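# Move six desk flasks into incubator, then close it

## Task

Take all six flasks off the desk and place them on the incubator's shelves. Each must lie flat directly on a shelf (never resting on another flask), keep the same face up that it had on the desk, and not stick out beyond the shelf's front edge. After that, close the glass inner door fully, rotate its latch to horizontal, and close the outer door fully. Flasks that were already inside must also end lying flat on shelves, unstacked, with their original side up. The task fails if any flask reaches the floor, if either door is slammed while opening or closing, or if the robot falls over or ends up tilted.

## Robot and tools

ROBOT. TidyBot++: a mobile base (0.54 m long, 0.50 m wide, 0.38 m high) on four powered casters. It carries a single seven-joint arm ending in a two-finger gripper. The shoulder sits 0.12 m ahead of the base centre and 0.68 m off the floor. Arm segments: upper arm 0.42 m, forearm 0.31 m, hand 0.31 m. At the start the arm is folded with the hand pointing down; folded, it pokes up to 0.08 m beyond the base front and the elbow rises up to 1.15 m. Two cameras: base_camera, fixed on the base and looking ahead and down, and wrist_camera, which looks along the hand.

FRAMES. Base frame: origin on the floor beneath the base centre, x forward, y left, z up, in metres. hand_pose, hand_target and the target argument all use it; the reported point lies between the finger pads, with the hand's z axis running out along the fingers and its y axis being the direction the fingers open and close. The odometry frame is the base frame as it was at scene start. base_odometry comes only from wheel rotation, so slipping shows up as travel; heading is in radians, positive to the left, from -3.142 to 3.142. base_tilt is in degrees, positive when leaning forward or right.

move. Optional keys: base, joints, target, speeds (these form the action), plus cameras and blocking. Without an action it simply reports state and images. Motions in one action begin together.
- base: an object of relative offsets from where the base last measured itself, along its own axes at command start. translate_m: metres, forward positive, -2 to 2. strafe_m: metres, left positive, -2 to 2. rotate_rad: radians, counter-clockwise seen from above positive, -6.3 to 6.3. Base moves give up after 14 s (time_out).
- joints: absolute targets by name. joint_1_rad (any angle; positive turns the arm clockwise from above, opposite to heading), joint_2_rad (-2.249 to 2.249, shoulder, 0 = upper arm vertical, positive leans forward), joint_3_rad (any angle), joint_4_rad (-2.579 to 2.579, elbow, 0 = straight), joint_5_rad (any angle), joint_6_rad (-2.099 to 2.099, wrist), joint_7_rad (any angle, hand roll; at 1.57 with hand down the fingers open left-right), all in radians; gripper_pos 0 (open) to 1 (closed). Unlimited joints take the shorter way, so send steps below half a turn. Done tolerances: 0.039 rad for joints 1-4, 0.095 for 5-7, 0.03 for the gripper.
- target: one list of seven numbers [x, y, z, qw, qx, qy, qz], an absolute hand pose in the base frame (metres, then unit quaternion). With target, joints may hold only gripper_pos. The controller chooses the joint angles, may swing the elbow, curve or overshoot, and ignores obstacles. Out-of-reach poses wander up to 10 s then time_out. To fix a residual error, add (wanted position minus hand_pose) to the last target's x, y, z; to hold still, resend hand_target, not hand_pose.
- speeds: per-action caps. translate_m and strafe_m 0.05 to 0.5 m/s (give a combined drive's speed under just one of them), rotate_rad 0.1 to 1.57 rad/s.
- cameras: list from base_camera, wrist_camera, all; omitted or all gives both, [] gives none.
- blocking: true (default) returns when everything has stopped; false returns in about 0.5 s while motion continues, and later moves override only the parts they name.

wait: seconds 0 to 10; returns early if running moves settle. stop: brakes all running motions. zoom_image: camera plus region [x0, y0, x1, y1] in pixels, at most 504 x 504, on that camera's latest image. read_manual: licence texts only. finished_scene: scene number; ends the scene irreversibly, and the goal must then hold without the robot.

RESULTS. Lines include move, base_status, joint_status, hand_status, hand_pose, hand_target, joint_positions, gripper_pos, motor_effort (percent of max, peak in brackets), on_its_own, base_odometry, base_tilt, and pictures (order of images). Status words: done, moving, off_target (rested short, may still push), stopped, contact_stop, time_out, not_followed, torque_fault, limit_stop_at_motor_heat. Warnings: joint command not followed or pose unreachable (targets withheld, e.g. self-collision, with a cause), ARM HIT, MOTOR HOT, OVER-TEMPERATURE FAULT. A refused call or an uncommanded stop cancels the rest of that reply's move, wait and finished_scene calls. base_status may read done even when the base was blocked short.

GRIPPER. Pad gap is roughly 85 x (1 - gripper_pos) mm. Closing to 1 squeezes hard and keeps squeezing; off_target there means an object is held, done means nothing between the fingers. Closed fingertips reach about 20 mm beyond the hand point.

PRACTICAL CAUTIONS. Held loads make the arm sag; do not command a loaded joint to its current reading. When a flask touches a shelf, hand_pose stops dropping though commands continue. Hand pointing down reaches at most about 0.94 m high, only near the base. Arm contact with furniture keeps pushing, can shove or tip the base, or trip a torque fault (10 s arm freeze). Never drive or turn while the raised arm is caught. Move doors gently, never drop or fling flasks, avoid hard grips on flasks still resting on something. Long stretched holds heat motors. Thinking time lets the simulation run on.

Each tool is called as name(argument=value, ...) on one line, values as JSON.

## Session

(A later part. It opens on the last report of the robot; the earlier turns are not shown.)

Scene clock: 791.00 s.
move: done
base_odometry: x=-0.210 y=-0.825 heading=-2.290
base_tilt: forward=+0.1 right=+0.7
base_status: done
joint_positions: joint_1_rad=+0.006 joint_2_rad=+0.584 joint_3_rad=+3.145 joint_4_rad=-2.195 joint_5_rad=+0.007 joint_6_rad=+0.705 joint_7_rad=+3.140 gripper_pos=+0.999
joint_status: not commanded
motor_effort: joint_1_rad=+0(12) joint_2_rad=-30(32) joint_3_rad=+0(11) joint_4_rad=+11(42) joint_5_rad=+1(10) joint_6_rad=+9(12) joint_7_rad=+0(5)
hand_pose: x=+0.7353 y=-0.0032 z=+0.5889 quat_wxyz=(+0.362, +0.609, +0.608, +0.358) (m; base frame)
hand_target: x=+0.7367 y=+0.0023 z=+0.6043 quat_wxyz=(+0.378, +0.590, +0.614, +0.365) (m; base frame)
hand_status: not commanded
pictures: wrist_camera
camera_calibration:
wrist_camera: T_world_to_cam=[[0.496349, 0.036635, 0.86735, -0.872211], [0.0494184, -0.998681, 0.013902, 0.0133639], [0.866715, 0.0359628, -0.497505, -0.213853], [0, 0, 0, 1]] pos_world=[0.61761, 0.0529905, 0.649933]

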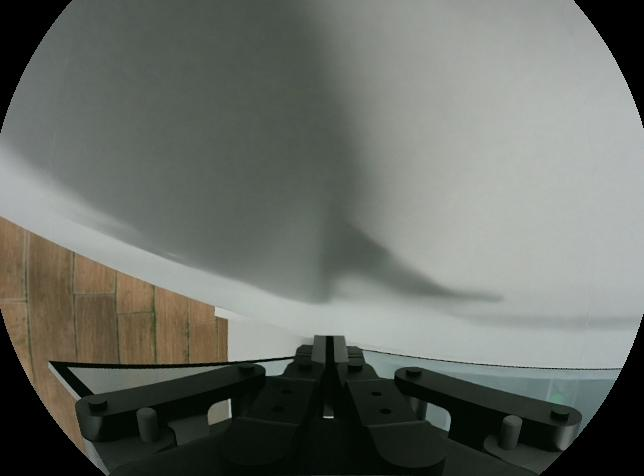

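move(cameras=["all"])

Scene clock: 796.00 s.
base_odometry: x=-0.210 y=-0.825 heading=-2.290
base_tilt: forward=+0.1 right=+0.7
base_status: done
joint_positions: joint_1_rad=+0.006 joint_2_rad=+0.584 joint_3_rad=+3.145 joint_4_rad=-2.195 joint_5_rad=+0.007 joint_6_rad=+0.705 joint_7_rad=+3.140 gripper_pos=+0.999
joint_status: not commanded
motor_effort: joint_1_rad=+0(12) joint_2_rad=-30(32) joint_3_rad=+0(11) joint_4_rad=+11(42) joint_5_rad=+0(10) joint_6_rad=+9(12) joint_7_rad=+0(5)
hand_pose: x=+0.7353 y=-0.0032 z=+0.5889 quat_wxyz=(+0.362, +0.609, +0.608, +0.358) (m; base frame)
hand_target: x=+0.7367 y=+0.0023 z=+0.6043 quat_wxyz=(+0.378, +0.590, +0.614, +0.365) (m; base frame)
hand_status: not commanded
pictures: base_camera, wrist_camera
camera_calibration:
wrist_camera: T_world_to_cam=[[0.496349, 0.036635, 0.86735, -0.872211], [0.0494184, -0.998681, 0.013902, 0.0133639], [0.866715, 0.0359628, -0.497505, -0.213853], [0, 0, 0, 1]] pos_world=[0.61761, 0.0529905, 0.649933]

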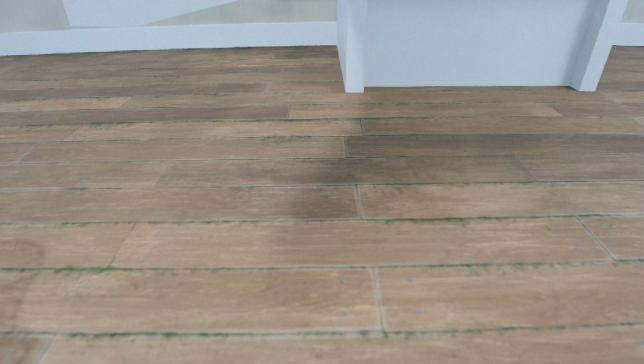

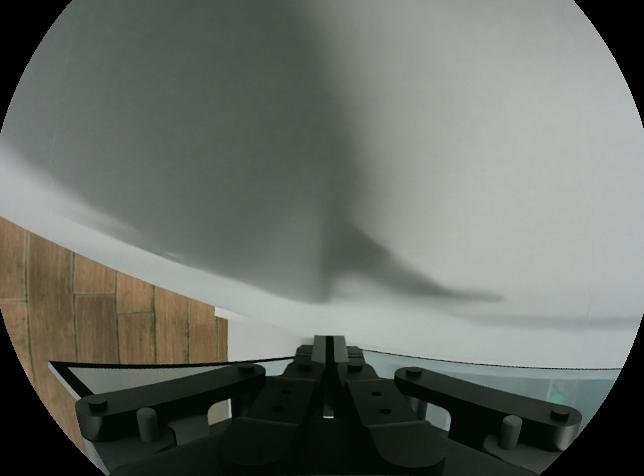

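move(base={"translate_m": -0.02, "strafe_m": 0.02}, speeds={"translate_m": 0.05}, cameras=["wrist_camera"])

zoom_image(camera="wrist_camera", region=[180, 250, 480, 476])

Scene clock: 801.50 s.
move: done
base_odometry: x=-0.182 y=-0.823 heading=-2.290
base_tilt: forward=+0.1 right=+0.7
base_status: done
joint_positions: joint_1_rad=+0.006 joint_2_rad=+0.583 joint_3_rad=+3.145 joint_4_rad=-2.196 joint_5_rad=+0.007 joint_6_rad=+0.705 joint_7_rad=+3.140 gripper_pos=+0.999
joint_status: not commanded
motor_effort: joint_1_rad=+0(3) joint_2_rad=-30(31) joint_3_rad=+0(2) joint_4_rad=+11(12) joint_5_rad=+1(2) joint_6_rad=+9(9) joint_7_rad=+0(1)
hand_pose: x=+0.7348 y=-0.0028 z=+0.5887 quat_wxyz=(+0.361, +0.609, +0.608, +0.358) (m; base frame)
hand_target: x=+0.7367 y=+0.0023 z=+0.6043 quat_wxyz=(+0.378, +0.590, +0.614, +0.365) (m; base frame)
hand_status: not commanded
pictures: wrist_camera
camera_calibration:
wrist_camera: T_world_to_cam=[[0.496939, 0.0370068, 0.866996, -0.872041], [0.0500475, -0.99865, 0.0139404, 0.0132743], [0.866341, 0.0364634, -0.49812, -0.212874], [0, 0, 0, 1]] pos_world=[0.617109, 0.0532899, 0.649834]

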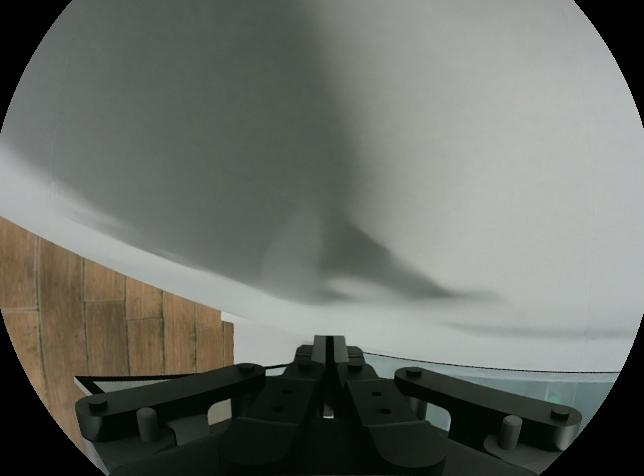

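Scaled by 1.680.

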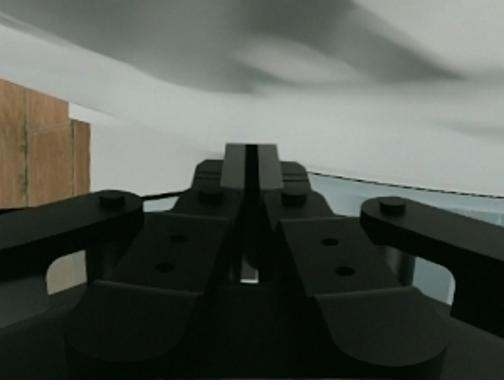

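move(base={"translate_m": 0.02, "strafe_m": -0.05}, speeds={"translate_m": 0.06}, cameras=["wrist_camera"])

move(base={"translate_m": 0.06}, speeds={"translate_m": 0.06}, cameras=["wrist_camera"])

Scene clock: 810.23 s.
move: done
base_odometry: x=-0.233 y=-0.805 heading=-2.290
base_tilt: forward=+0.1 right=+0.7
base_status: done
joint_positions: joint_1_rad=+0.003 joint_2_rad=+0.583 joint_3_rad=+3.145 joint_4_rad=-2.196 joint_5_rad=+0.007 joint_6_rad=+0.705 joint_7_rad=+3.140 gripper_pos=+0.999
joint_status: not commanded
motor_effort: joint_1_rad=+0(3) joint_2_rad=-29(31) joint_3_rad=+0(2) joint_4_rad=+11(11) joint_5_rad=+0(1) joint_6_rad=+9(9) joint_7_rad=+0(1)
hand_pose: x=+0.7347 y=-0.0010 z=+0.5887 quat_wxyz=(+0.361, +0.608, +0.609, +0.359) (m; base frame)
hand_target: x=+0.7367 y=+0.0023 z=+0.6043 quat_wxyz=(+0.378, +0.590, +0.614, +0.365) (m; base frame)
hand_status: not commanded
pictures: wrist_camera
camera_calibration:
wrist_camera: T_world_to_cam=[[0.496914, 0.0381049, 0.866963, -0.872019], [0.0529334, -0.998506, 0.0135469, 0.013248], [0.866184, 0.0391596, -0.498189, -0.21276], [0, 0, 0, 1]] pos_world=[0.616907, 0.0547881, 0.649834]

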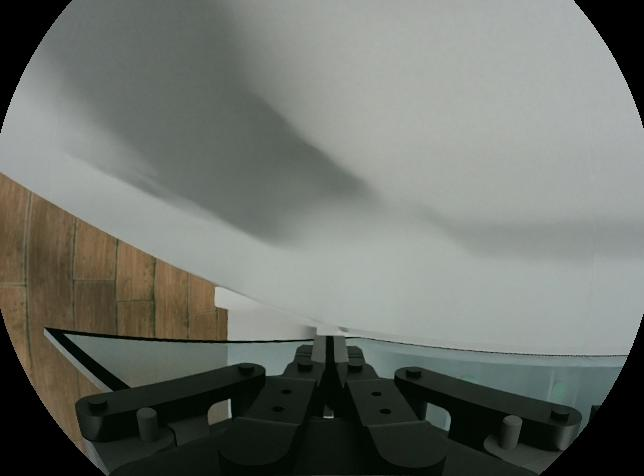

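Scene clock: 811.73 s.
move: done
base_odometry: x=-0.272 y=-0.850 heading=-2.290
base_tilt: forward=+0.1 right=+0.7
base_status: done
joint_positions: joint_1_rad=-0.003 joint_2_rad=+0.561 joint_3_rad=+3.137 joint_4_rad=-2.261 joint_5_rad=+0.007 joint_6_rad=+0.706 joint_7_rad=+3.140 gripper_pos=+0.999
joint_status: not commanded
motor_effort: joint_1_rad=+2(3) joint_2_rad=-27(31) joint_3_rad=+2(4) joint_4_rad=+20(24) joint_5_rad=+1(1) joint_6_rad=+11(12) joint_7_rad=+2(2)
hand_pose: x=+0.7077 y=+0.0069 z=+0.5782 quat_wxyz=(+0.344, +0.613, +0.620, +0.349) (m; base frame)
hand_target: x=+0.7367 y=+0.0023 z=+0.6043 quat_wxyz=(+0.378, +0.590, +0.614, +0.365) (m; base frame)
hand_status: not commanded
pictures: wrist_camera
camera_calibration:
wrist_camera: T_world_to_cam=[[0.532352, 0.0409177, 0.845533, -0.862408], [0.0657767, -0.997811, 0.00687343, 0.0174895], [0.843963, 0.0519573, -0.533878, -0.158656], [0, 0, 0, 1]] pos_world=[0.591854, 0.0609823, 0.644371]

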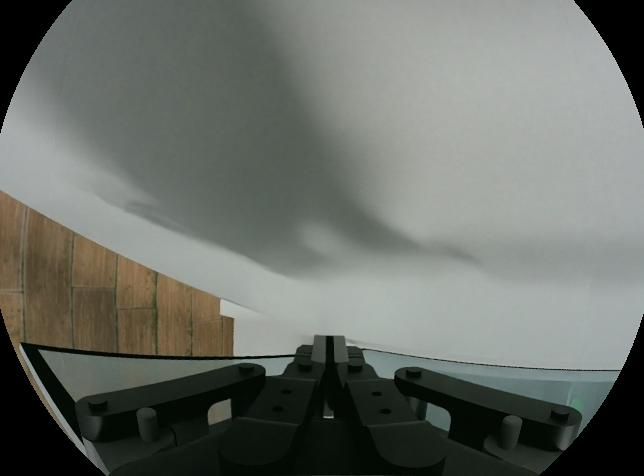

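zoom_image(camera="wrist_camera", region=[230, 280, 480, 476])

Scaled by 2.016.

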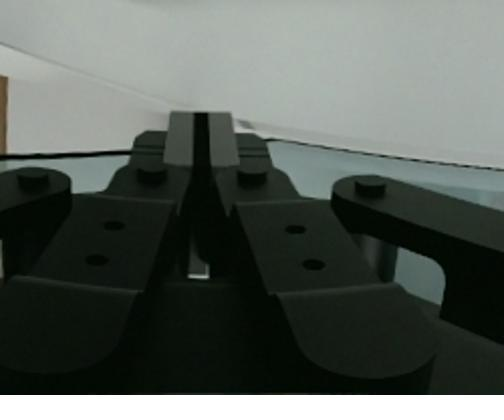

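move(base={"translate_m": -0.08}, speeds={"translate_m": 0.08}, cameras=[])

move(joints={"joint_7_rad": 1.5}, cameras=["wrist_camera"])

zoom_image(camera="wrist_camera", region=[230, 130, 480, 330])

Scene clock: 820.90 s.
move: done
base_odometry: x=-0.220 y=-0.790 heading=-2.290
base_tilt: forward=+0.1 right=+0.7
base_status: done
joint_positions: joint_1_rad=-0.003 joint_2_rad=+0.576 joint_3_rad=+3.137 joint_4_rad=-2.207 joint_5_rad=+0.007 joint_6_rad=+0.706 joint_7_rad=+3.140 gripper_pos=+0.999
joint_status: not commanded
motor_effort: joint_1_rad=+0(2) joint_2_rad=-30(31) joint_3_rad=+0(3) joint_4_rad=+10(19) joint_5_rad=+1(1) joint_6_rad=+9(11) joint_7_rad=+1(1)
hand_pose: x=+0.7309 y=+0.0070 z=+0.5896 quat_wxyz=(+0.356, +0.606, +0.613, +0.362) (m; base frame)
hand_target: x=+0.7367 y=+0.0023 z=+0.6043 quat_wxyz=(+0.378, +0.590, +0.614, +0.365) (m; base frame)
hand_status: not commanded
pictures: none
No camera images: "cameras" was empty.

Scene clock: 823.10 s.
move: done
base_odometry: x=-0.220 y=-0.790 heading=-2.290
base_tilt: forward=+0.1 right=+0.7
base_status: not commanded
joint_positions: joint_1_rad=-0.003 joint_2_rad=+0.576 joint_3_rad=+3.137 joint_4_rad=-2.207 joint_5_rad=+0.007 joint_6_rad=+0.706 joint_7_rad=+1.563 gripper_pos=+0.999
joint_status: all done
motor_effort: joint_1_rad=+0(3) joint_2_rad=-29(30) joint_3_rad=+0(2) joint_4_rad=+11(11) joint_5_rad=+1(1) joint_6_rad=+9(9) joint_7_rad=+1(2)
hand_pose: x=+0.7308 y=+0.0072 z=+0.5896 quat_wxyz=(-0.006, +0.862, +0.002, +0.508) (m; base frame)
hand_target: x=+0.7367 y=+0.0023 z=+0.6043 quat_wxyz=(-0.019, +0.851, -0.030, +0.525) (m; base frame)
hand_status: not commanded
pictures: wrist_camera
camera_calibration:
wrist_camera: T_world_to_cam=[[0.0411163, -0.999033, 0.0155422, -0.0286], [-0.447454, -0.0323193, -0.893723, 0.915328], [0.893362, 0.0297922, -0.44835, -0.258486], [0, 0, 0, 1]] pos_world=[0.641664, 0.0087112, 0.702602]

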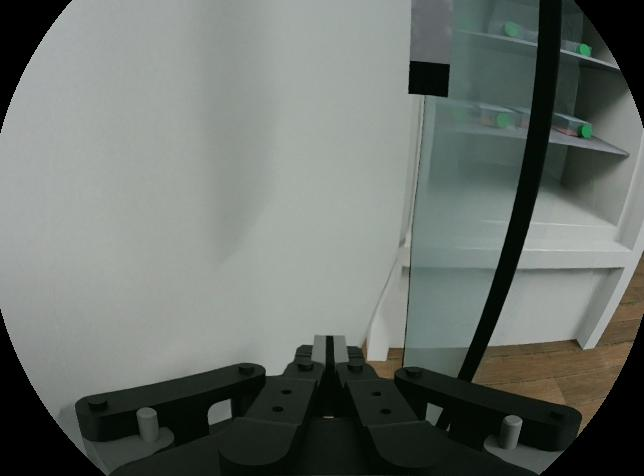

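Scaled by 2.016.

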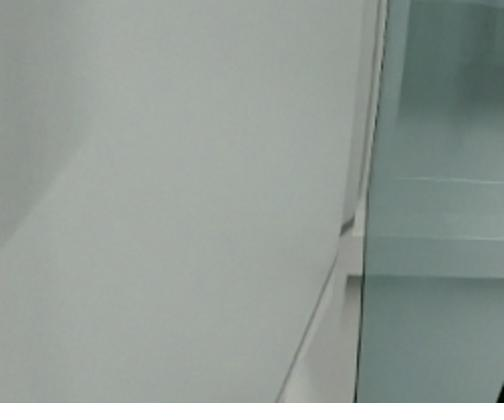

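move(base={"translate_m": 0.035}, speeds={"translate_m": 0.06}, cameras=[])

move(base={"strafe_m": -0.07}, speeds={"strafe_m": 0.08}, cameras=["wrist_camera"])

Scene clock: 833.40 s.
move: done
base_odometry: x=-0.243 y=-0.816 heading=-2.290
base_tilt: forward=+0.1 right=+0.7
base_status: done
joint_positions: joint_1_rad=-0.003 joint_2_rad=+0.576 joint_3_rad=+3.136 joint_4_rad=-2.205 joint_5_rad=+0.007 joint_6_rad=+0.706 joint_7_rad=+1.562 gripper_pos=+0.999
joint_status: not commanded
motor_effort: joint_1_rad=-1(2) joint_2_rad=-29(31) joint_3_rad=+0(3) joint_4_rad=+11(16) joint_5_rad=+1(1) joint_6_rad=+9(11) joint_7_rad=+0(2)
hand_pose: x=+0.7313 y=+0.0078 z=+0.5899 quat_wxyz=(-0.006, +0.861, +0.002, +0.508) (m; base frame)
hand_target: x=+0.7367 y=+0.0023 z=+0.6043 quat_wxyz=(-0.019, +0.851, -0.030, +0.525) (m; base frame)
hand_status: not commanded
pictures: none
No camera images: "cameras" was empty.

Scene clock: 834.77 s.
move: done
base_odometry: x=-0.296 y=-0.770 heading=-2.290
base_tilt: forward=+0.1 right=+0.7
base_status: done
joint_positions: joint_1_rad=-0.001 joint_2_rad=+0.576 joint_3_rad=+3.137 joint_4_rad=-2.205 joint_5_rad=+0.007 joint_6_rad=+0.706 joint_7_rad=+1.561 gripper_pos=+0.999
joint_status: not commanded
motor_effort: joint_1_rad=+1(3) joint_2_rad=-29(30) joint_3_rad=+0(3) joint_4_rad=+11(11) joint_5_rad=+1(1) joint_6_rad=+9(9) joint_7_rad=+1(2)
hand_pose: x=+0.7313 y=+0.0064 z=+0.5899 quat_wxyz=(-0.006, +0.861, +0.001, +0.508) (m; base frame)
hand_target: x=+0.7367 y=+0.0023 z=+0.6043 quat_wxyz=(-0.019, +0.851, -0.030, +0.525) (m; base frame)
hand_status: not commanded
pictures: wrist_camera
camera_calibration:
wrist_camera: T_world_to_cam=[[0.0392244, -0.999125, 0.0145105, -0.0274756], [-0.446678, -0.0305223, -0.894174, 0.915422], [0.893835, 0.028592, -0.447484, -0.259544], [0, 0, 0, 1]] pos_world=[0.641966, 0.00791013, 0.702804]

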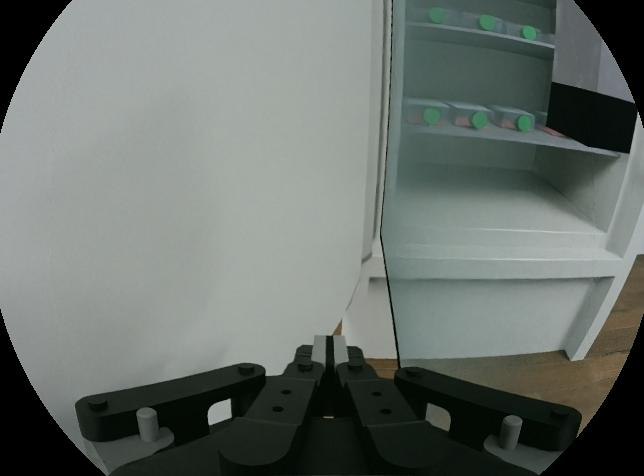

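move(base={"strafe_m": -0.09, "translate_m": 0.015}, speeds={"strafe_m": 0.1}, cameras=["wrist_camera"])

Scene clock: 837.43 s.
move: done
base_odometry: x=-0.374 y=-0.722 heading=-2.290
base_tilt: forward=+0.1 right=+0.7
base_status: done
joint_positions: joint_1_rad=+0.001 joint_2_rad=+0.576 joint_3_rad=+3.138 joint_4_rad=-2.206 joint_5_rad=+0.007 joint_6_rad=+0.706 joint_7_rad=+1.561 gripper_pos=+0.999
joint_status: not commanded
motor_effort: joint_1_rad=+0(4) joint_2_rad=-30(31) joint_3_rad=+0(3) joint_4_rad=+11(12) joint_5_rad=+1(1) joint_6_rad=+9(10) joint_7_rad=+1(1)
hand_pose: x=+0.7313 y=+0.0045 z=+0.5899 quat_wxyz=(-0.005, +0.861, +0.000, +0.508) (m; base frame)
hand_target: x=+0.7367 y=+0.0023 z=+0.6043 quat_wxyz=(-0.019, +0.851, -0.030, +0.525) (m; base frame)
hand_status: not commanded
pictures: wrist_camera
camera_calibration:
wrist_camera: T_world_to_cam=[[0.0361882, -0.999234, 0.0149114, -0.0274065], [-0.446952, -0.0295289, -0.89407, 0.915472], [0.893826, 0.0256902, -0.447678, -0.259342], [0, 0, 0, 1]] pos_world=[0.64197, 0.00630991, 0.702803]

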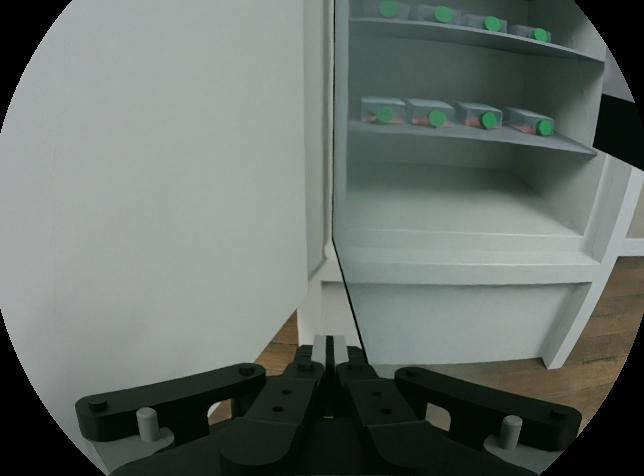

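move(base={"strafe_m": -0.098, "translate_m": 0.044}, speeds={"strafe_m": 0.1}, cameras=["wrist_camera"])

move(base={"strafe_m": -0.103, "translate_m": 0.058}, speeds={"strafe_m": 0.1}, cameras=["wrist_camera"])

Scene clock: 842.43 s.
move: done
base_odometry: x=-0.477 y=-0.690 heading=-2.290
base_tilt: forward=+0.1 right=+0.7
base_status: done
joint_positions: joint_1_rad=+0.000 joint_2_rad=+0.576 joint_3_rad=+3.137 joint_4_rad=-2.206 joint_5_rad=+0.007 joint_6_rad=+0.706 joint_7_rad=+1.561 gripper_pos=+0.999
joint_status: not commanded
motor_effort: joint_1_rad=-1(2) joint_2_rad=-29(32) joint_3_rad=+0(3) joint_4_rad=+11(13) joint_5_rad=+1(1) joint_6_rad=+9(10) joint_7_rad=+1(2)
hand_pose: x=+0.7310 y=+0.0050 z=+0.5896 quat_wxyz=(-0.005, +0.862, +0.000, +0.508) (m; base frame)
hand_target: x=+0.7367 y=+0.0023 z=+0.6043 quat_wxyz=(-0.019, +0.851, -0.030, +0.525) (m; base frame)
hand_status: not commanded
pictures: wrist_camera
camera_calibration:
wrist_camera: T_world_to_cam=[[0.0371355, -0.999201, 0.01475, -0.0273913], [-0.447517, -0.0298258, -0.893778, 0.915377], [0.893504, 0.02659, -0.448268, -0.25865], [0, 0, 0, 1]] pos_world=[0.641769, 0.00680997, 0.702603]

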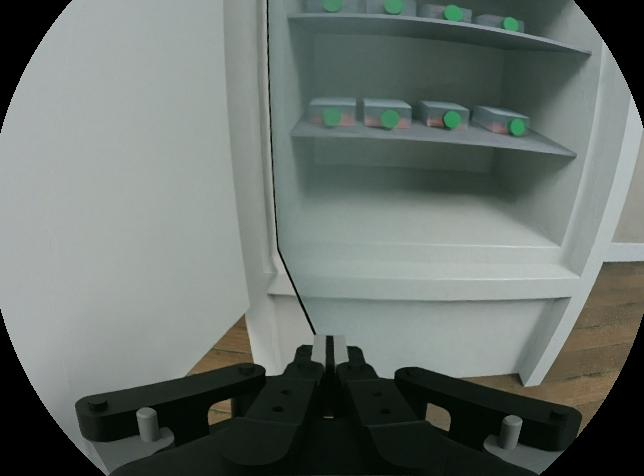

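Scene clock: 844.17 s.
move: done
base_odometry: x=-0.593 y=-0.666 heading=-2.291
base_tilt: forward=+0.1 right=+0.7
base_status: done
joint_positions: joint_1_rad=-0.001 joint_2_rad=+0.576 joint_3_rad=+3.137 joint_4_rad=-2.207 joint_5_rad=+0.007 joint_6_rad=+0.706 joint_7_rad=+1.561 gripper_pos=+0.999
joint_status: not commanded
motor_effort: joint_1_rad=+0(3) joint_2_rad=-29(31) joint_3_rad=+0(4) joint_4_rad=+11(14) joint_5_rad=+1(1) joint_6_rad=+9(10) joint_7_rad=+1(1)
hand_pose: x=+0.7307 y=+0.0056 z=+0.5893 quat_wxyz=(-0.005, +0.862, +0.000, +0.507) (m; base frame)
hand_target: x=+0.7367 y=+0.0023 z=+0.6043 quat_wxyz=(-0.019, +0.851, -0.030, +0.525) (m; base frame)
hand_status: not commanded
pictures: wrist_camera
camera_calibration:
wrist_camera: T_world_to_cam=[[0.0380378, -0.999171, 0.0144988, -0.0272825], [-0.448086, -0.0300236, -0.893486, 0.915196], [0.893181, 0.0274896, -0.448856, -0.258004], [0, 0, 0, 1]] pos_world=[0.641569, 0.00730997, 0.702304]

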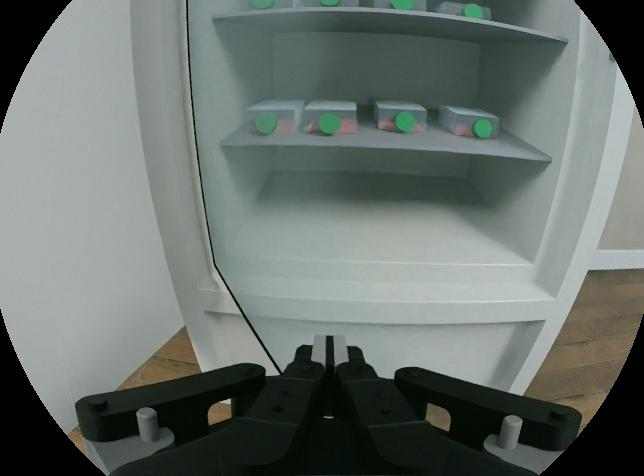

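move(base={"strafe_m": -0.08, "translate_m": 0.078}, speeds={"strafe_m": 0.1}, cameras=["wrist_camera"])

move(base={"strafe_m": -0.062, "translate_m": 0.08}, speeds={"strafe_m": 0.08}, cameras=["wrist_camera"])

Scene clock: 847.10 s.
move: done
base_odometry: x=-0.704 y=-0.672 heading=-2.291
base_tilt: forward=+0.1 right=+0.7
base_status: done
joint_positions: joint_1_rad=-0.001 joint_2_rad=+0.576 joint_3_rad=+3.137 joint_4_rad=-2.207 joint_5_rad=+0.007 joint_6_rad=+0.706 joint_7_rad=+1.561 gripper_pos=+0.999
joint_status: not commanded
motor_effort: joint_1_rad=+1(3) joint_2_rad=-29(31) joint_3_rad=+0(2) joint_4_rad=+11(14) joint_5_rad=+0(1) joint_6_rad=+9(10) joint_7_rad=+1(1)
hand_pose: x=+0.7305 y=+0.0060 z=+0.5891 quat_wxyz=(-0.006, +0.862, +0.000, +0.507) (m; base frame)
hand_target: x=+0.7367 y=+0.0023 z=+0.6043 quat_wxyz=(-0.019, +0.851, -0.030, +0.525) (m; base frame)
hand_status: not commanded
pictures: wrist_camera
camera_calibration:
wrist_camera: T_world_to_cam=[[0.0383601, -0.999166, 0.0139871, -0.0268214], [-0.448603, -0.0297271, -0.893237, 0.915181], [0.892907, 0.0279899, -0.449369, -0.257347], [0, 0, 0, 1]] pos_world=[0.641369, 0.00760967, 0.702204]

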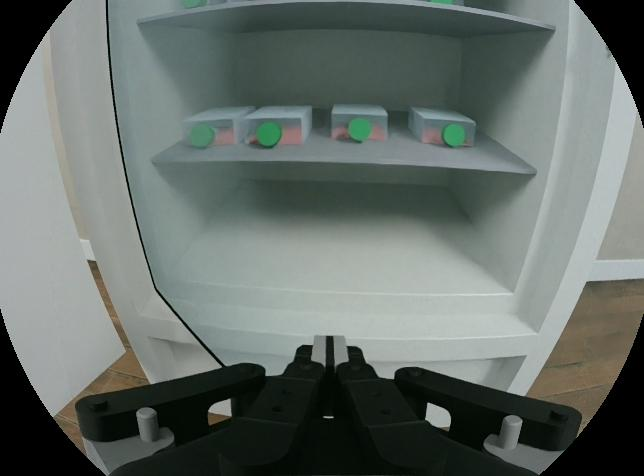

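Scene clock: 848.87 s.
move: done
base_odometry: x=-0.804 y=-0.691 heading=-2.291
base_tilt: forward=+0.1 right=+0.7
base_status: done
joint_positions: joint_1_rad=-0.001 joint_2_rad=+0.576 joint_3_rad=+3.137 joint_4_rad=-2.208 joint_5_rad=+0.007 joint_6_rad=+0.706 joint_7_rad=+1.561 gripper_pos=+0.999
joint_status: not commanded
motor_effort: joint_1_rad=+0(3) joint_2_rad=-30(31) joint_3_rad=+0(4) joint_4_rad=+11(16) joint_5_rad=+1(1) joint_6_rad=+9(10) joint_7_rad=+0(1)
hand_pose: x=+0.7302 y=+0.0063 z=+0.5887 quat_wxyz=(-0.006, +0.862, +0.001, +0.507) (m; base frame)
hand_target: x=+0.7367 y=+0.0023 z=+0.6043 quat_wxyz=(-0.019, +0.851, -0.030, +0.525) (m; base frame)
hand_status: not commanded
pictures: wrist_camera
camera_calibration:
wrist_camera: T_world_to_cam=[[0.0389081, -0.999146, 0.0139057, -0.026904], [-0.449381, -0.0299257, -0.892839, 0.91505], [0.892492, 0.0284897, -0.450162, -0.25649], [0, 0, 0, 1]] pos_world=[0.641169, 0.00780973, 0.701904]

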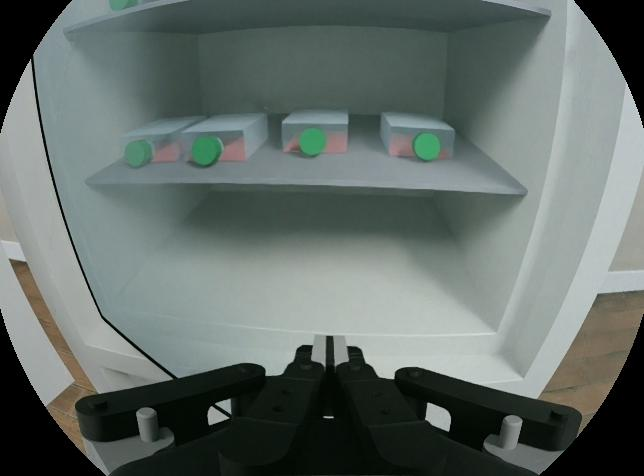

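move(base={"strafe_m": -0.03, "translate_m": 0.09}, speeds={"translate_m": 0.08}, cameras=[])

move(base={"strafe_m": -0.01, "translate_m": 0.05}, speeds={"translate_m": 0.06}, cameras=["wrist_camera"])

Scene clock: 855.10 s.
move: done
base_odometry: x=-0.886 y=-0.739 heading=-2.291
base_tilt: forward=+0.1 right=+0.7
base_status: done
joint_positions: joint_1_rad=-0.002 joint_2_rad=+0.577 joint_3_rad=+3.137 joint_4_rad=-2.208 joint_5_rad=+0.007 joint_6_rad=+0.706 joint_7_rad=+1.561 gripper_pos=+0.999
joint_status: not commanded
motor_effort: joint_1_rad=+0(2) joint_2_rad=-30(31) joint_3_rad=+0(2) joint_4_rad=+11(17) joint_5_rad=+1(1) joint_6_rad=+9(11) joint_7_rad=+0(1)
hand_pose: x=+0.7303 y=+0.0064 z=+0.5887 quat_wxyz=(-0.006, +0.862, +0.001, +0.507) (m; base frame)
hand_target: x=+0.7367 y=+0.0023 z=+0.6043 quat_wxyz=(-0.019, +0.851, -0.030, +0.525) (m; base frame)
hand_status: not commanded
pictures: none
No camera images: "cameras" was empty.

Scene clock: 856.43 s.
move: done
base_odometry: x=-0.927 y=-0.770 heading=-2.292
base_tilt: forward=+0.1 right=+0.7
base_status: done
joint_positions: joint_1_rad=-0.002 joint_2_rad=+0.577 joint_3_rad=+3.137 joint_4_rad=-2.205 joint_5_rad=+0.007 joint_6_rad=+0.706 joint_7_rad=+1.561 gripper_pos=+0.999
joint_status: not commanded
motor_effort: joint_1_rad=-1(2) joint_2_rad=-30(31) joint_3_rad=+0(1) joint_4_rad=+11(15) joint_5_rad=+1(1) joint_6_rad=+9(10) joint_7_rad=+0(1)
hand_pose: x=+0.7313 y=+0.0064 z=+0.5891 quat_wxyz=(-0.006, +0.862, +0.001, +0.507) (m; base frame)
hand_target: x=+0.7367 y=+0.0023 z=+0.6043 quat_wxyz=(-0.019, +0.851, -0.030, +0.525) (m; base frame)
hand_status: not commanded
pictures: wrist_camera
camera_calibration:
wrist_camera: T_world_to_cam=[[0.0390615, -0.99914, 0.0138817, -0.0269236], [-0.447857, -0.0299244, -0.893604, 0.915195], [0.893251, 0.0286885, -0.448641, -0.258761], [0, 0, 0, 1]] pos_world=[0.642067, 0.0079097, 0.702104]

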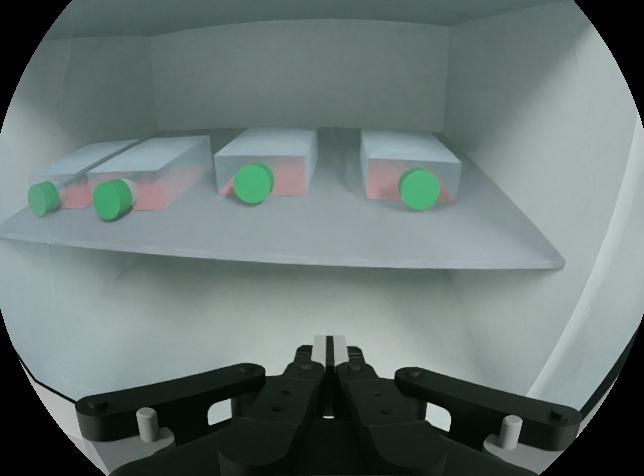

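move(base={"translate_m": 0.035}, speeds={"translate_m": 0.05}, cameras=["wrist_camera"])

move(base={"translate_m": 0.02}, speeds={"translate_m": 0.05}, cameras=["wrist_camera"])

Scene clock: 858.53 s.
move: done
base_odometry: x=-0.950 y=-0.796 heading=-2.292
base_tilt: forward=+0.2 right=+0.7
base_status: done
joint_positions: joint_1_rad=-0.002 joint_2_rad=+0.578 joint_3_rad=+3.137 joint_4_rad=-2.206 joint_5_rad=+0.007 joint_6_rad=+0.706 joint_7_rad=+1.561 gripper_pos=+0.999
joint_status: not commanded
motor_effort: joint_1_rad=-1(1) joint_2_rad=-29(32) joint_3_rad=+1(1) joint_4_rad=+11(15) joint_5_rad=+1(1) joint_6_rad=+9(10) joint_7_rad=+1(1)
hand_pose: x=+0.7311 y=+0.0064 z=+0.5889 quat_wxyz=(-0.006, +0.862, +0.001, +0.507) (m; base frame)
hand_target: x=+0.7367 y=+0.0023 z=+0.6043 quat_wxyz=(-0.019, +0.851, -0.030, +0.525) (m; base frame)
hand_status: not commanded
pictures: wrist_camera
camera_calibration:
wrist_camera: T_world_to_cam=[[0.0390698, -0.99914, 0.0138599, -0.026907], [-0.448297, -0.0299229, -0.893384, 0.915099], [0.89303, 0.0286909, -0.449081, -0.258311], [0, 0, 0, 1]] pos_world=[0.641967, 0.0079097, 0.701904]

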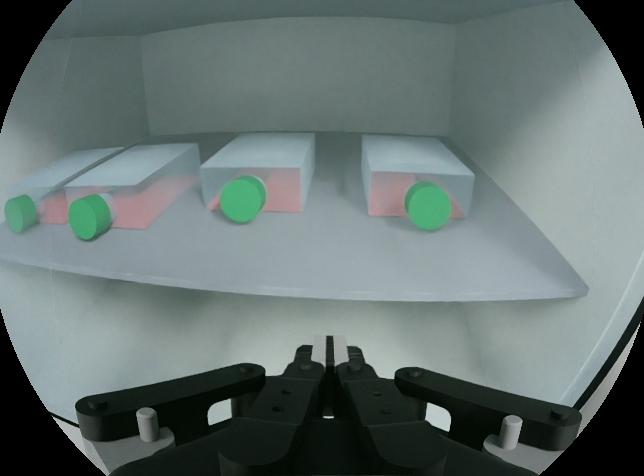

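Scene clock: 859.43 s.
move: done
base_odometry: x=-0.964 y=-0.811 heading=-2.292
base_tilt: forward=+0.1 right=+0.7
base_status: done
joint_positions: joint_1_rad=-0.002 joint_2_rad=+0.561 joint_3_rad=+3.137 joint_4_rad=-2.239 joint_5_rad=+0.007 joint_6_rad=+0.706 joint_7_rad=+1.561 gripper_pos=+0.999
joint_status: not commanded
motor_effort: joint_1_rad=+0(2) joint_2_rad=-25(30) joint_3_rad=+1(1) joint_4_rad=+18(20) joint_5_rad=+1(1) joint_6_rad=+10(11) joint_7_rad=+0(1)
hand_pose: x=+0.7179 y=+0.0064 z=+0.5866 quat_wxyz=(-0.006, +0.866, +0.001, +0.500) (m; base frame)
hand_target: x=+0.7367 y=+0.0023 z=+0.6043 quat_wxyz=(-0.019, +0.851, -0.030, +0.525) (m; base frame)
hand_status: not commanded
pictures: wrist_camera
camera_calibration:
wrist_camera: T_world_to_cam=[[0.0393788, -0.999134, 0.0134113, -0.0263311], [-0.462502, -0.0301227, -0.886106, 0.913133], [0.885743, 0.028691, -0.463288, -0.233946], [0, 0, 0, 1]] pos_world=[0.630579, 0.00790984, 0.701101]

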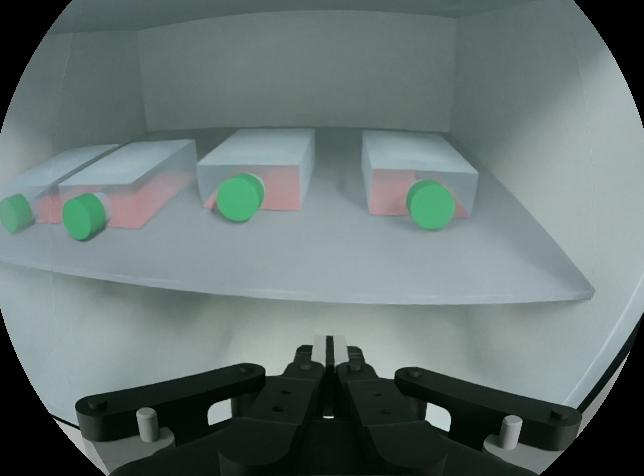

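move(base={"translate_m": 0.015}, speeds={"translate_m": 0.05}, cameras=["wrist_camera"])

Scene clock: 861.07 s.
move: done
base_odometry: x=-0.973 y=-0.822 heading=-2.292
base_tilt: forward=+0.1 right=+0.7
base_status: done
joint_positions: joint_1_rad=-0.002 joint_2_rad=+0.538 joint_3_rad=+3.137 joint_4_rad=-2.274 joint_5_rad=+0.007 joint_6_rad=+0.706 joint_7_rad=+1.561 gripper_pos=+0.999
joint_status: not commanded
motor_effort: joint_1_rad=+0(2) joint_2_rad=-18(27) joint_3_rad=+2(2) joint_4_rad=+25(27) joint_5_rad=+1(1) joint_6_rad=+12(13) joint_7_rad=+1(1)
hand_pose: x=+0.7038 y=+0.0064 z=+0.5866 quat_wxyz=(-0.006, +0.869, +0.001, +0.495) (m; base frame)
hand_target: x=+0.7367 y=+0.0023 z=+0.6043 quat_wxyz=(-0.019, +0.851, -0.030, +0.525) (m; base frame)
hand_status: not commanded
pictures: wrist_camera
camera_calibration:
wrist_camera: T_world_to_cam=[[0.0398254, -0.999123, 0.0129634, -0.0258115], [-0.474306, -0.0303217, -0.879838, 0.911176], [0.879459, 0.0288913, -0.475097, -0.210111], [0, 0, 0, 1]] pos_world=[0.617988, 0.00790994, 0.702199]

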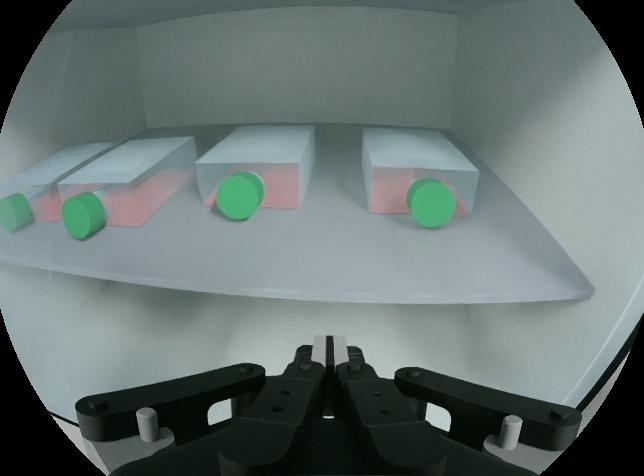

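move(base={"translate_m": -0.2}, cameras=[])

move(base={"strafe_m": -0.098}, joints={"joint_1_rad": 0.0, "joint_2_rad": 0.425, "joint_3_rad": 3.14, "joint_4_rad": -2.55, "joint_5_rad": 0.0, "joint_6_rad": 1.45, "joint_7_rad": 1.5, "gripper_pos": 0.5}, cameras=["wrist_camera"])

Scene clock: 864.13 s.
move: done
base_odometry: x=-0.841 y=-0.671 heading=-2.292
base_tilt: forward=+0.1 right=+0.7
base_status: done
joint_positions: joint_1_rad=-0.001 joint_2_rad=+0.578 joint_3_rad=+3.137 joint_4_rad=-2.206 joint_5_rad=+0.007 joint_6_rad=+0.707 joint_7_rad=+1.561 gripper_pos=+0.999
joint_status: not commanded
motor_effort: joint_1_rad=+0(2) joint_2_rad=-29(32) joint_3_rad=+0(2) joint_4_rad=+11(23) joint_5_rad=+1(1) joint_6_rad=+9(12) joint_7_rad=+1(1)
hand_pose: x=+0.7310 y=+0.0059 z=+0.5887 quat_wxyz=(-0.005, +0.862, +0.000, +0.507) (m; base frame)
hand_target: x=+0.7367 y=+0.0023 z=+0.6043 quat_wxyz=(-0.019, +0.851, -0.030, +0.525) (m; base frame)
hand_status: not commanded
pictures: none
No camera images: "cameras" was empty.

Scene clock: 866.00 s.
move: done
base_odometry: x=-0.915 y=-0.606 heading=-2.292
base_tilt: forward=+0.1 right=+0.7
base_status: done
joint_positions: joint_1_rad=+0.006 joint_2_rad=+0.446 joint_3_rad=+3.143 joint_4_rad=-2.538 joint_5_rad=+0.007 joint_6_rad=+1.398 joint_7_rad=+1.561 gripper_pos=+0.500
joint_status: all done
motor_effort: joint_1_rad=+0(3) joint_2_rad=-23(30) joint_3_rad=+0(2) joint_4_rad=+8(11) joint_5_rad=+1(3) joint_6_rad=+10(11) joint_7_rad=+1(2)
hand_pose: x=+0.6613 y=-0.0004 z=+0.7463 quat_wxyz=(-0.003, +0.712, -0.003, +0.702) (m; base frame)
hand_target: x=+0.6556 y=+0.0021 z=+0.7694 quat_wxyz=(-0.026, +0.690, -0.024, +0.723) (m; base frame)
hand_status: not commanded
pictures: wrist_camera
camera_calibration:
wrist_camera: T_world_to_cam=[[0.0168801, -0.999493, 0.0269961, -0.0282268], [0.0265361, -0.0265426, -0.999295, 0.789256], [0.999505, 0.0175846, 0.0260746, -0.550069], [0, 0, 0, 1]] pos_world=[0.529329, 0.00240907, 0.803805]

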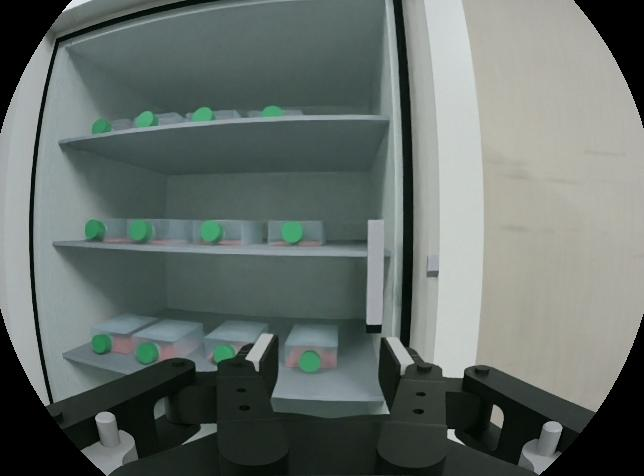

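move(base={"translate_m": 0.15, "strafe_m": -0.046}, speeds={"translate_m": 0.2}, joints={"joint_6_rad": 1.485}, cameras=["wrist_camera"])

Scene clock: 871.80 s.
move: done
base_odometry: x=-1.049 y=-0.689 heading=-2.292
base_tilt: forward=+0.1 right=+0.7
base_status: done
joint_positions: joint_1_rad=+0.006 joint_2_rad=+0.441 joint_3_rad=+3.143 joint_4_rad=-2.543 joint_5_rad=+0.007 joint_6_rad=+1.443 joint_7_rad=+1.561 gripper_pos=+0.500
joint_status: all done
motor_effort: joint_1_rad=+0(1) joint_2_rad=-22(24) joint_3_rad=+0(1) joint_4_rad=+8(10) joint_5_rad=+1(1) joint_6_rad=+10(11) joint_7_rad=+0(1)
hand_pose: x=+0.6591 y=-0.0003 z=+0.7612 quat_wxyz=(-0.003, +0.696, -0.003, +0.718) (m; base frame)
hand_target: x=+0.6549 y=+0.0021 z=+0.7803 quat_wxyz=(-0.027, +0.678, -0.024, +0.735) (m; base frame)
hand_status: not commanded
pictures: wrist_camera
camera_calibration:
wrist_camera: T_world_to_cam=[[0.0156581, -0.999493, 0.0277226, -0.0283423], [0.0711207, -0.0265424, -0.997115, 0.773191], [0.997345, 0.0175846, 0.0706691, -0.580887], [0, 0, 0, 1]] pos_world=[0.524798, 0.00240907, 0.812796]

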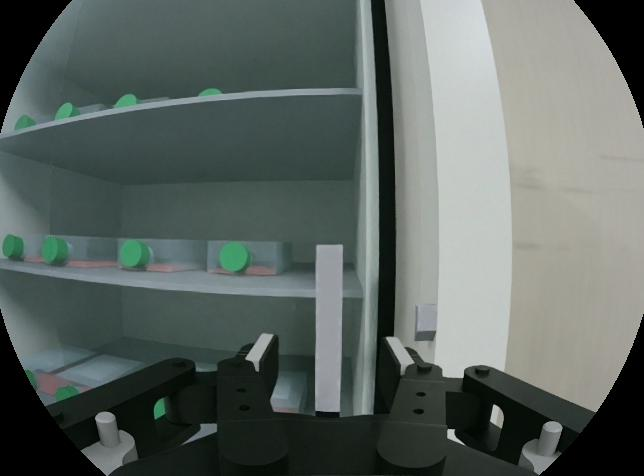

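move(base={"translate_m": 0.075}, speeds={"translate_m": 0.1}, cameras=["wrist_camera"])

Scene clock: 874.20 s.
move: done
base_odometry: x=-1.099 y=-0.745 heading=-2.293
base_tilt: forward=+0.1 right=+0.7
base_status: done
joint_positions: joint_1_rad=+0.006 joint_2_rad=+0.439 joint_3_rad=+3.143 joint_4_rad=-2.546 joint_5_rad=+0.007 joint_6_rad=+1.443 joint_7_rad=+1.561 gripper_pos=+0.500
joint_status: not commanded
motor_effort: joint_1_rad=+0(1) joint_2_rad=-22(25) joint_3_rad=+0(1) joint_4_rad=+8(10) joint_5_rad=+1(1) joint_6_rad=+10(10) joint_7_rad=+0(1)
hand_pose: x=+0.6582 y=-0.0003 z=+0.7610 quat_wxyz=(-0.003, +0.697, -0.003, +0.717) (m; base frame)
hand_target: x=+0.6549 y=+0.0021 z=+0.7803 quat_wxyz=(-0.027, +0.678, -0.024, +0.735) (m; base frame)
hand_status: not commanded
pictures: wrist_camera
camera_calibration:
wrist_camera: T_world_to_cam=[[0.0156927, -0.999493, 0.0277035, -0.0283308], [0.0699268, -0.026542, -0.997199, 0.773949], [0.997429, 0.0175859, 0.0694749, -0.579063], [0, 0, 0, 1]] pos_world=[0.523899, 0.00240907, 0.812797]

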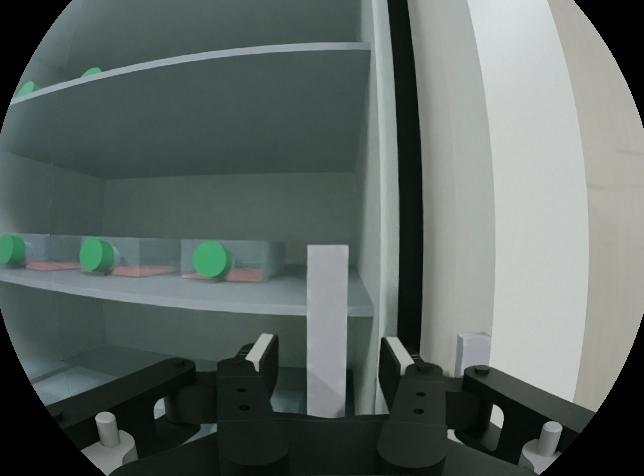

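move(base={"translate_m": 0.012}, speeds={"translate_m": 0.05}, cameras=[])

move(joints={"gripper_pos": 0.8}, cameras=["wrist_camera"])

Scene clock: 875.63 s.
move: done
base_odometry: x=-1.107 y=-0.754 heading=-2.293
base_tilt: forward=+0.1 right=+0.7
base_status: done
joint_positions: joint_1_rad=+0.006 joint_2_rad=+0.439 joint_3_rad=+3.143 joint_4_rad=-2.546 joint_5_rad=+0.007 joint_6_rad=+1.443 joint_7_rad=+1.561 gripper_pos=+0.500
joint_status: not commanded
motor_effort: joint_1_rad=+0(3) joint_2_rad=-23(24) joint_3_rad=+0(1) joint_4_rad=+8(10) joint_5_rad=+1(1) joint_6_rad=+10(10) joint_7_rad=+0(1)
hand_pose: x=+0.6582 y=-0.0003 z=+0.7609 quat_wxyz=(-0.003, +0.697, -0.003, +0.717) (m; base frame)
hand_target: x=+0.6549 y=+0.0021 z=+0.7803 quat_wxyz=(-0.027, +0.678, -0.024, +0.735) (m; base frame)
hand_status: not commanded
pictures: none
No camera images: "cameras" was empty.

Scene clock: 876.33 s.
move: done
base_odometry: x=-1.107 y=-0.754 heading=-2.293
base_tilt: forward=+0.2 right=+0.7
base_status: not commanded
joint_positions: joint_1_rad=+0.005 joint_2_rad=+0.439 joint_3_rad=+3.143 joint_4_rad=-2.546 joint_5_rad=+0.007 joint_6_rad=+1.443 joint_7_rad=+1.561 gripper_pos=+0.800
joint_status: all done
motor_effort: joint_1_rad=+0(2) joint_2_rad=-22(23) joint_3_rad=+0(1) joint_4_rad=+8(8) joint_5_rad=+0(1) joint_6_rad=+10(10) joint_7_rad=+1(1)
hand_pose: x=+0.6582 y=+0.0000 z=+0.7609 quat_wxyz=(-0.003, +0.697, -0.003, +0.717) (m; base frame)
hand_target: x=+0.6549 y=+0.0021 z=+0.7803 quat_wxyz=(-0.027, +0.678, -0.024, +0.735) (m; base frame)
hand_status: not commanded
pictures: wrist_camera
camera_calibration:
wrist_camera: T_world_to_cam=[[0.0163006, -0.999485, 0.0276431, -0.0282978], [0.0698417, -0.0264411, -0.997208, 0.773909], [0.997425, 0.0181858, 0.0693747, -0.578979], [0, 0, 0, 1]] pos_world=[0.523898, 0.00270891, 0.812697]

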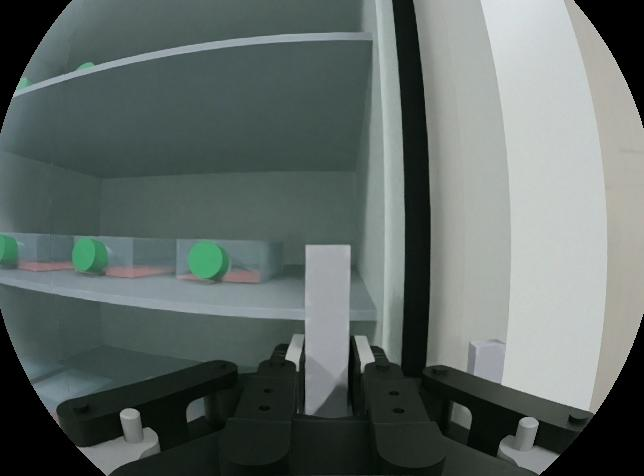

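move(joints={"gripper_pos": 0.83}, cameras=[])

move(joints={"joint_7_rad": 1.95}, cameras=["wrist_camera"])

move(joints={"joint_7_rad": 2.4}, cameras=["wrist_camera"])

Scene clock: 878.00 s.
move: done
base_odometry: x=-1.107 y=-0.754 heading=-2.293
base_tilt: forward=+0.1 right=+0.7
base_status: not commanded
joint_positions: joint_1_rad=+0.004 joint_2_rad=+0.439 joint_3_rad=+3.143 joint_4_rad=-2.546 joint_5_rad=+0.007 joint_6_rad=+1.443 joint_7_rad=+1.560 gripper_pos=+0.826
joint_status: all done
motor_effort: joint_1_rad=+0(2) joint_2_rad=-22(23) joint_3_rad=+0(3) joint_4_rad=+9(10) joint_5_rad=+1(2) joint_6_rad=+10(10) joint_7_rad=+0(1)
hand_pose: x=+0.6581 y=+0.0007 z=+0.7609 quat_wxyz=(-0.004, +0.697, -0.002, +0.717) (m; base frame)
hand_target: x=+0.6549 y=+0.0021 z=+0.7803 quat_wxyz=(-0.027, +0.678, -0.024, +0.735) (m; base frame)
hand_status: not commanded
pictures: none
No camera images: "cameras" was empty.

Scene clock: 879.13 s.
move: done
base_odometry: x=-1.107 y=-0.754 heading=-2.293
base_tilt: forward=+0.1 right=+0.7
base_status: not commanded
joint_positions: joint_1_rad=+0.001 joint_2_rad=+0.440 joint_3_rad=+3.141 joint_4_rad=-2.546 joint_5_rad=+0.007 joint_6_rad=+1.443 joint_7_rad=+1.899 gripper_pos=+0.826
joint_status: all done
motor_effort: joint_1_rad=+2(3) joint_2_rad=-25(26) joint_3_rad=+2(2) joint_4_rad=+9(10) joint_5_rad=-1(1) joint_6_rad=+12(13) joint_7_rad=+2(2)
hand_pose: x=+0.6581 y=+0.0034 z=+0.7607 quat_wxyz=(+0.115, +0.687, +0.117, +0.708) (m; base frame)
hand_target: x=+0.6549 y=+0.0021 z=+0.7803 quat_wxyz=(+0.138, +0.666, +0.128, +0.722) (m; base frame)
hand_status: not commanded
pictures: wrist_camera
camera_calibration:
wrist_camera: T_world_to_cam=[[0.013072, -0.933927, 0.357226, -0.273757], [0.0699356, -0.355528, -0.932046, 0.725291], [0.997466, 0.0371666, 0.0606673, -0.572398], [0, 0, 0, 1]] pos_world=[0.523802, 0.0234664, 0.808523]

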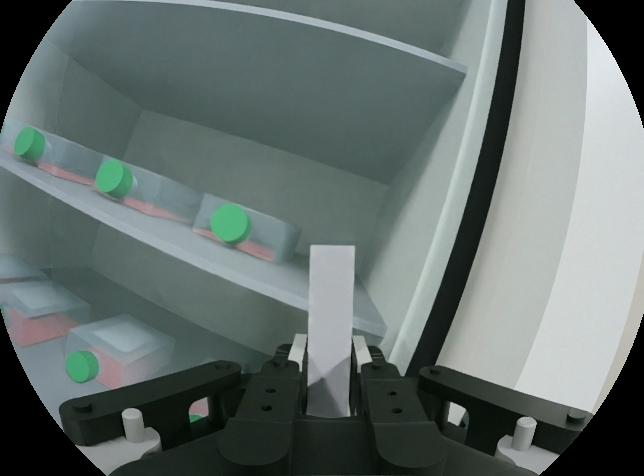

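Scene clock: 880.33 s.
move: done
base_odometry: x=-1.107 y=-0.754 heading=-2.293
base_tilt: forward=+0.1 right=+0.7
base_status: not commanded
joint_positions: joint_1_rad=-0.003 joint_2_rad=+0.443 joint_3_rad=+3.138 joint_4_rad=-2.547 joint_5_rad=+0.007 joint_6_rad=+1.443 joint_7_rad=+2.336 gripper_pos=+0.826
joint_status: all done
motor_effort: joint_1_rad=+3(4) joint_2_rad=-26(26) joint_3_rad=+3(3) joint_4_rad=+9(10) joint_5_rad=-2(2) joint_6_rad=+13(13) joint_7_rad=+0(2)
hand_pose: x=+0.6580 y=+0.0067 z=+0.7590 quat_wxyz=(+0.263, +0.646, +0.265, +0.666) (m; base frame)
hand_target: x=+0.6549 y=+0.0021 z=+0.7803 quat_wxyz=(+0.295, +0.620, +0.273, +0.673) (m; base frame)
hand_status: not commanded
pictures: wrist_camera
camera_calibration:
wrist_camera: T_world_to_cam=[[0.00817341, -0.696219, 0.717783, -0.542069], [0.0678423, -0.715767, -0.695036, 0.548754], [0.997663, 0.0543769, 0.0413828, -0.558013], [0, 0, 0, 1]] pos_world=[0.52391, 0.0457248, 0.793584]

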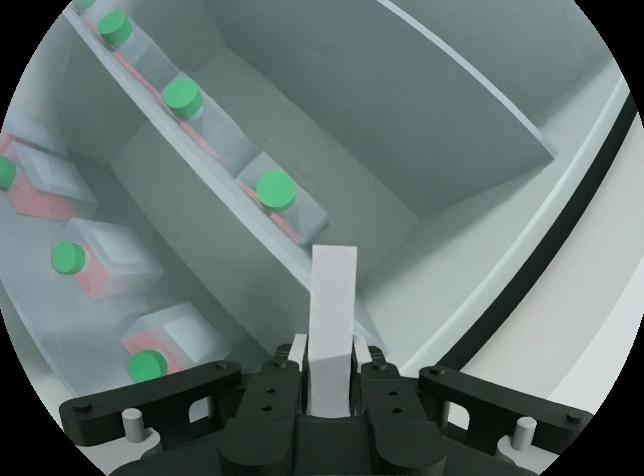

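move(joints={"joint_7_rad": 2.85}, cameras=[])

move(joints={"joint_7_rad": 3.2}, cameras=["wrist_camera"])

Scene clock: 882.37 s.
move: done
base_odometry: x=-1.107 y=-0.754 heading=-2.293
base_tilt: forward=+0.1 right=+0.7
base_status: not commanded
joint_positions: joint_1_rad=-0.006 joint_2_rad=+0.447 joint_3_rad=+3.136 joint_4_rad=-2.551 joint_5_rad=+0.007 joint_6_rad=+1.443 joint_7_rad=+2.786 gripper_pos=+0.827
joint_status: all done
motor_effort: joint_1_rad=+4(4) joint_2_rad=-27(28) joint_3_rad=+3(3) joint_4_rad=+10(11) joint_5_rad=-3(3) joint_6_rad=+14(14) joint_7_rad=+0(2)
hand_pose: x=+0.6571 y=+0.0092 z=+0.7554 quat_wxyz=(+0.401, +0.572, +0.405, +0.589) (m; base frame)
hand_target: x=+0.6549 y=+0.0021 z=+0.7803 quat_wxyz=(+0.438, +0.544, +0.405, +0.590) (m; base frame)
hand_status: not commanded
pictures: none
No camera images: "cameras" was empty.

Scene clock: 883.60 s.
move: done
base_odometry: x=-1.107 y=-0.754 heading=-2.293
base_tilt: forward=+0.1 right=+0.7
base_status: not commanded
joint_positions: joint_1_rad=-0.007 joint_2_rad=+0.450 joint_3_rad=+3.136 joint_4_rad=-2.556 joint_5_rad=+0.007 joint_6_rad=+1.444 joint_7_rad=+3.143 gripper_pos=+0.827
joint_status: all done
motor_effort: joint_1_rad=+3(4) joint_2_rad=-25(28) joint_3_rad=+3(4) joint_4_rad=+10(12) joint_5_rad=-3(3) joint_6_rad=+12(15) joint_7_rad=+0(2)
hand_pose: x=+0.6555 y=+0.0099 z=+0.7520 quat_wxyz=(+0.497, +0.493, +0.503, +0.507) (m; base frame)
hand_target: x=+0.6549 y=+0.0021 z=+0.7803 quat_wxyz=(+0.534, +0.465, +0.493, +0.505) (m; base frame)
hand_status: not commanded
pictures: wrist_camera
camera_calibration:
wrist_camera: T_world_to_cam=[[0.00747865, 0.0355651, 0.999339, -0.753328], [0.0600619, -0.997579, 0.035053, 0.00519185], [0.998167, 0.0597601, -0.00959665, -0.517343], [0, 0, 0, 1]] pos_world=[0.521717, 0.062888, 0.747684]

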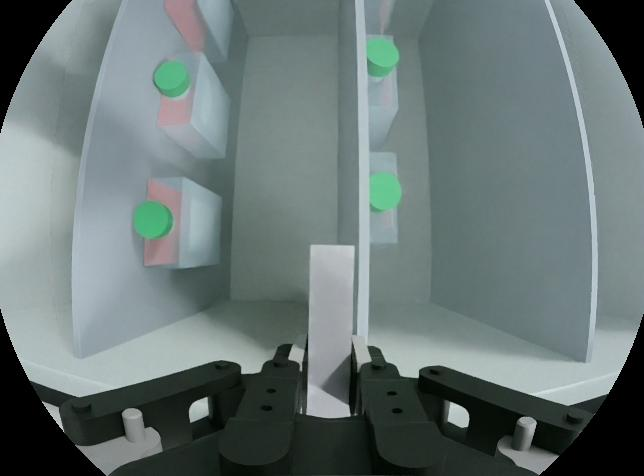

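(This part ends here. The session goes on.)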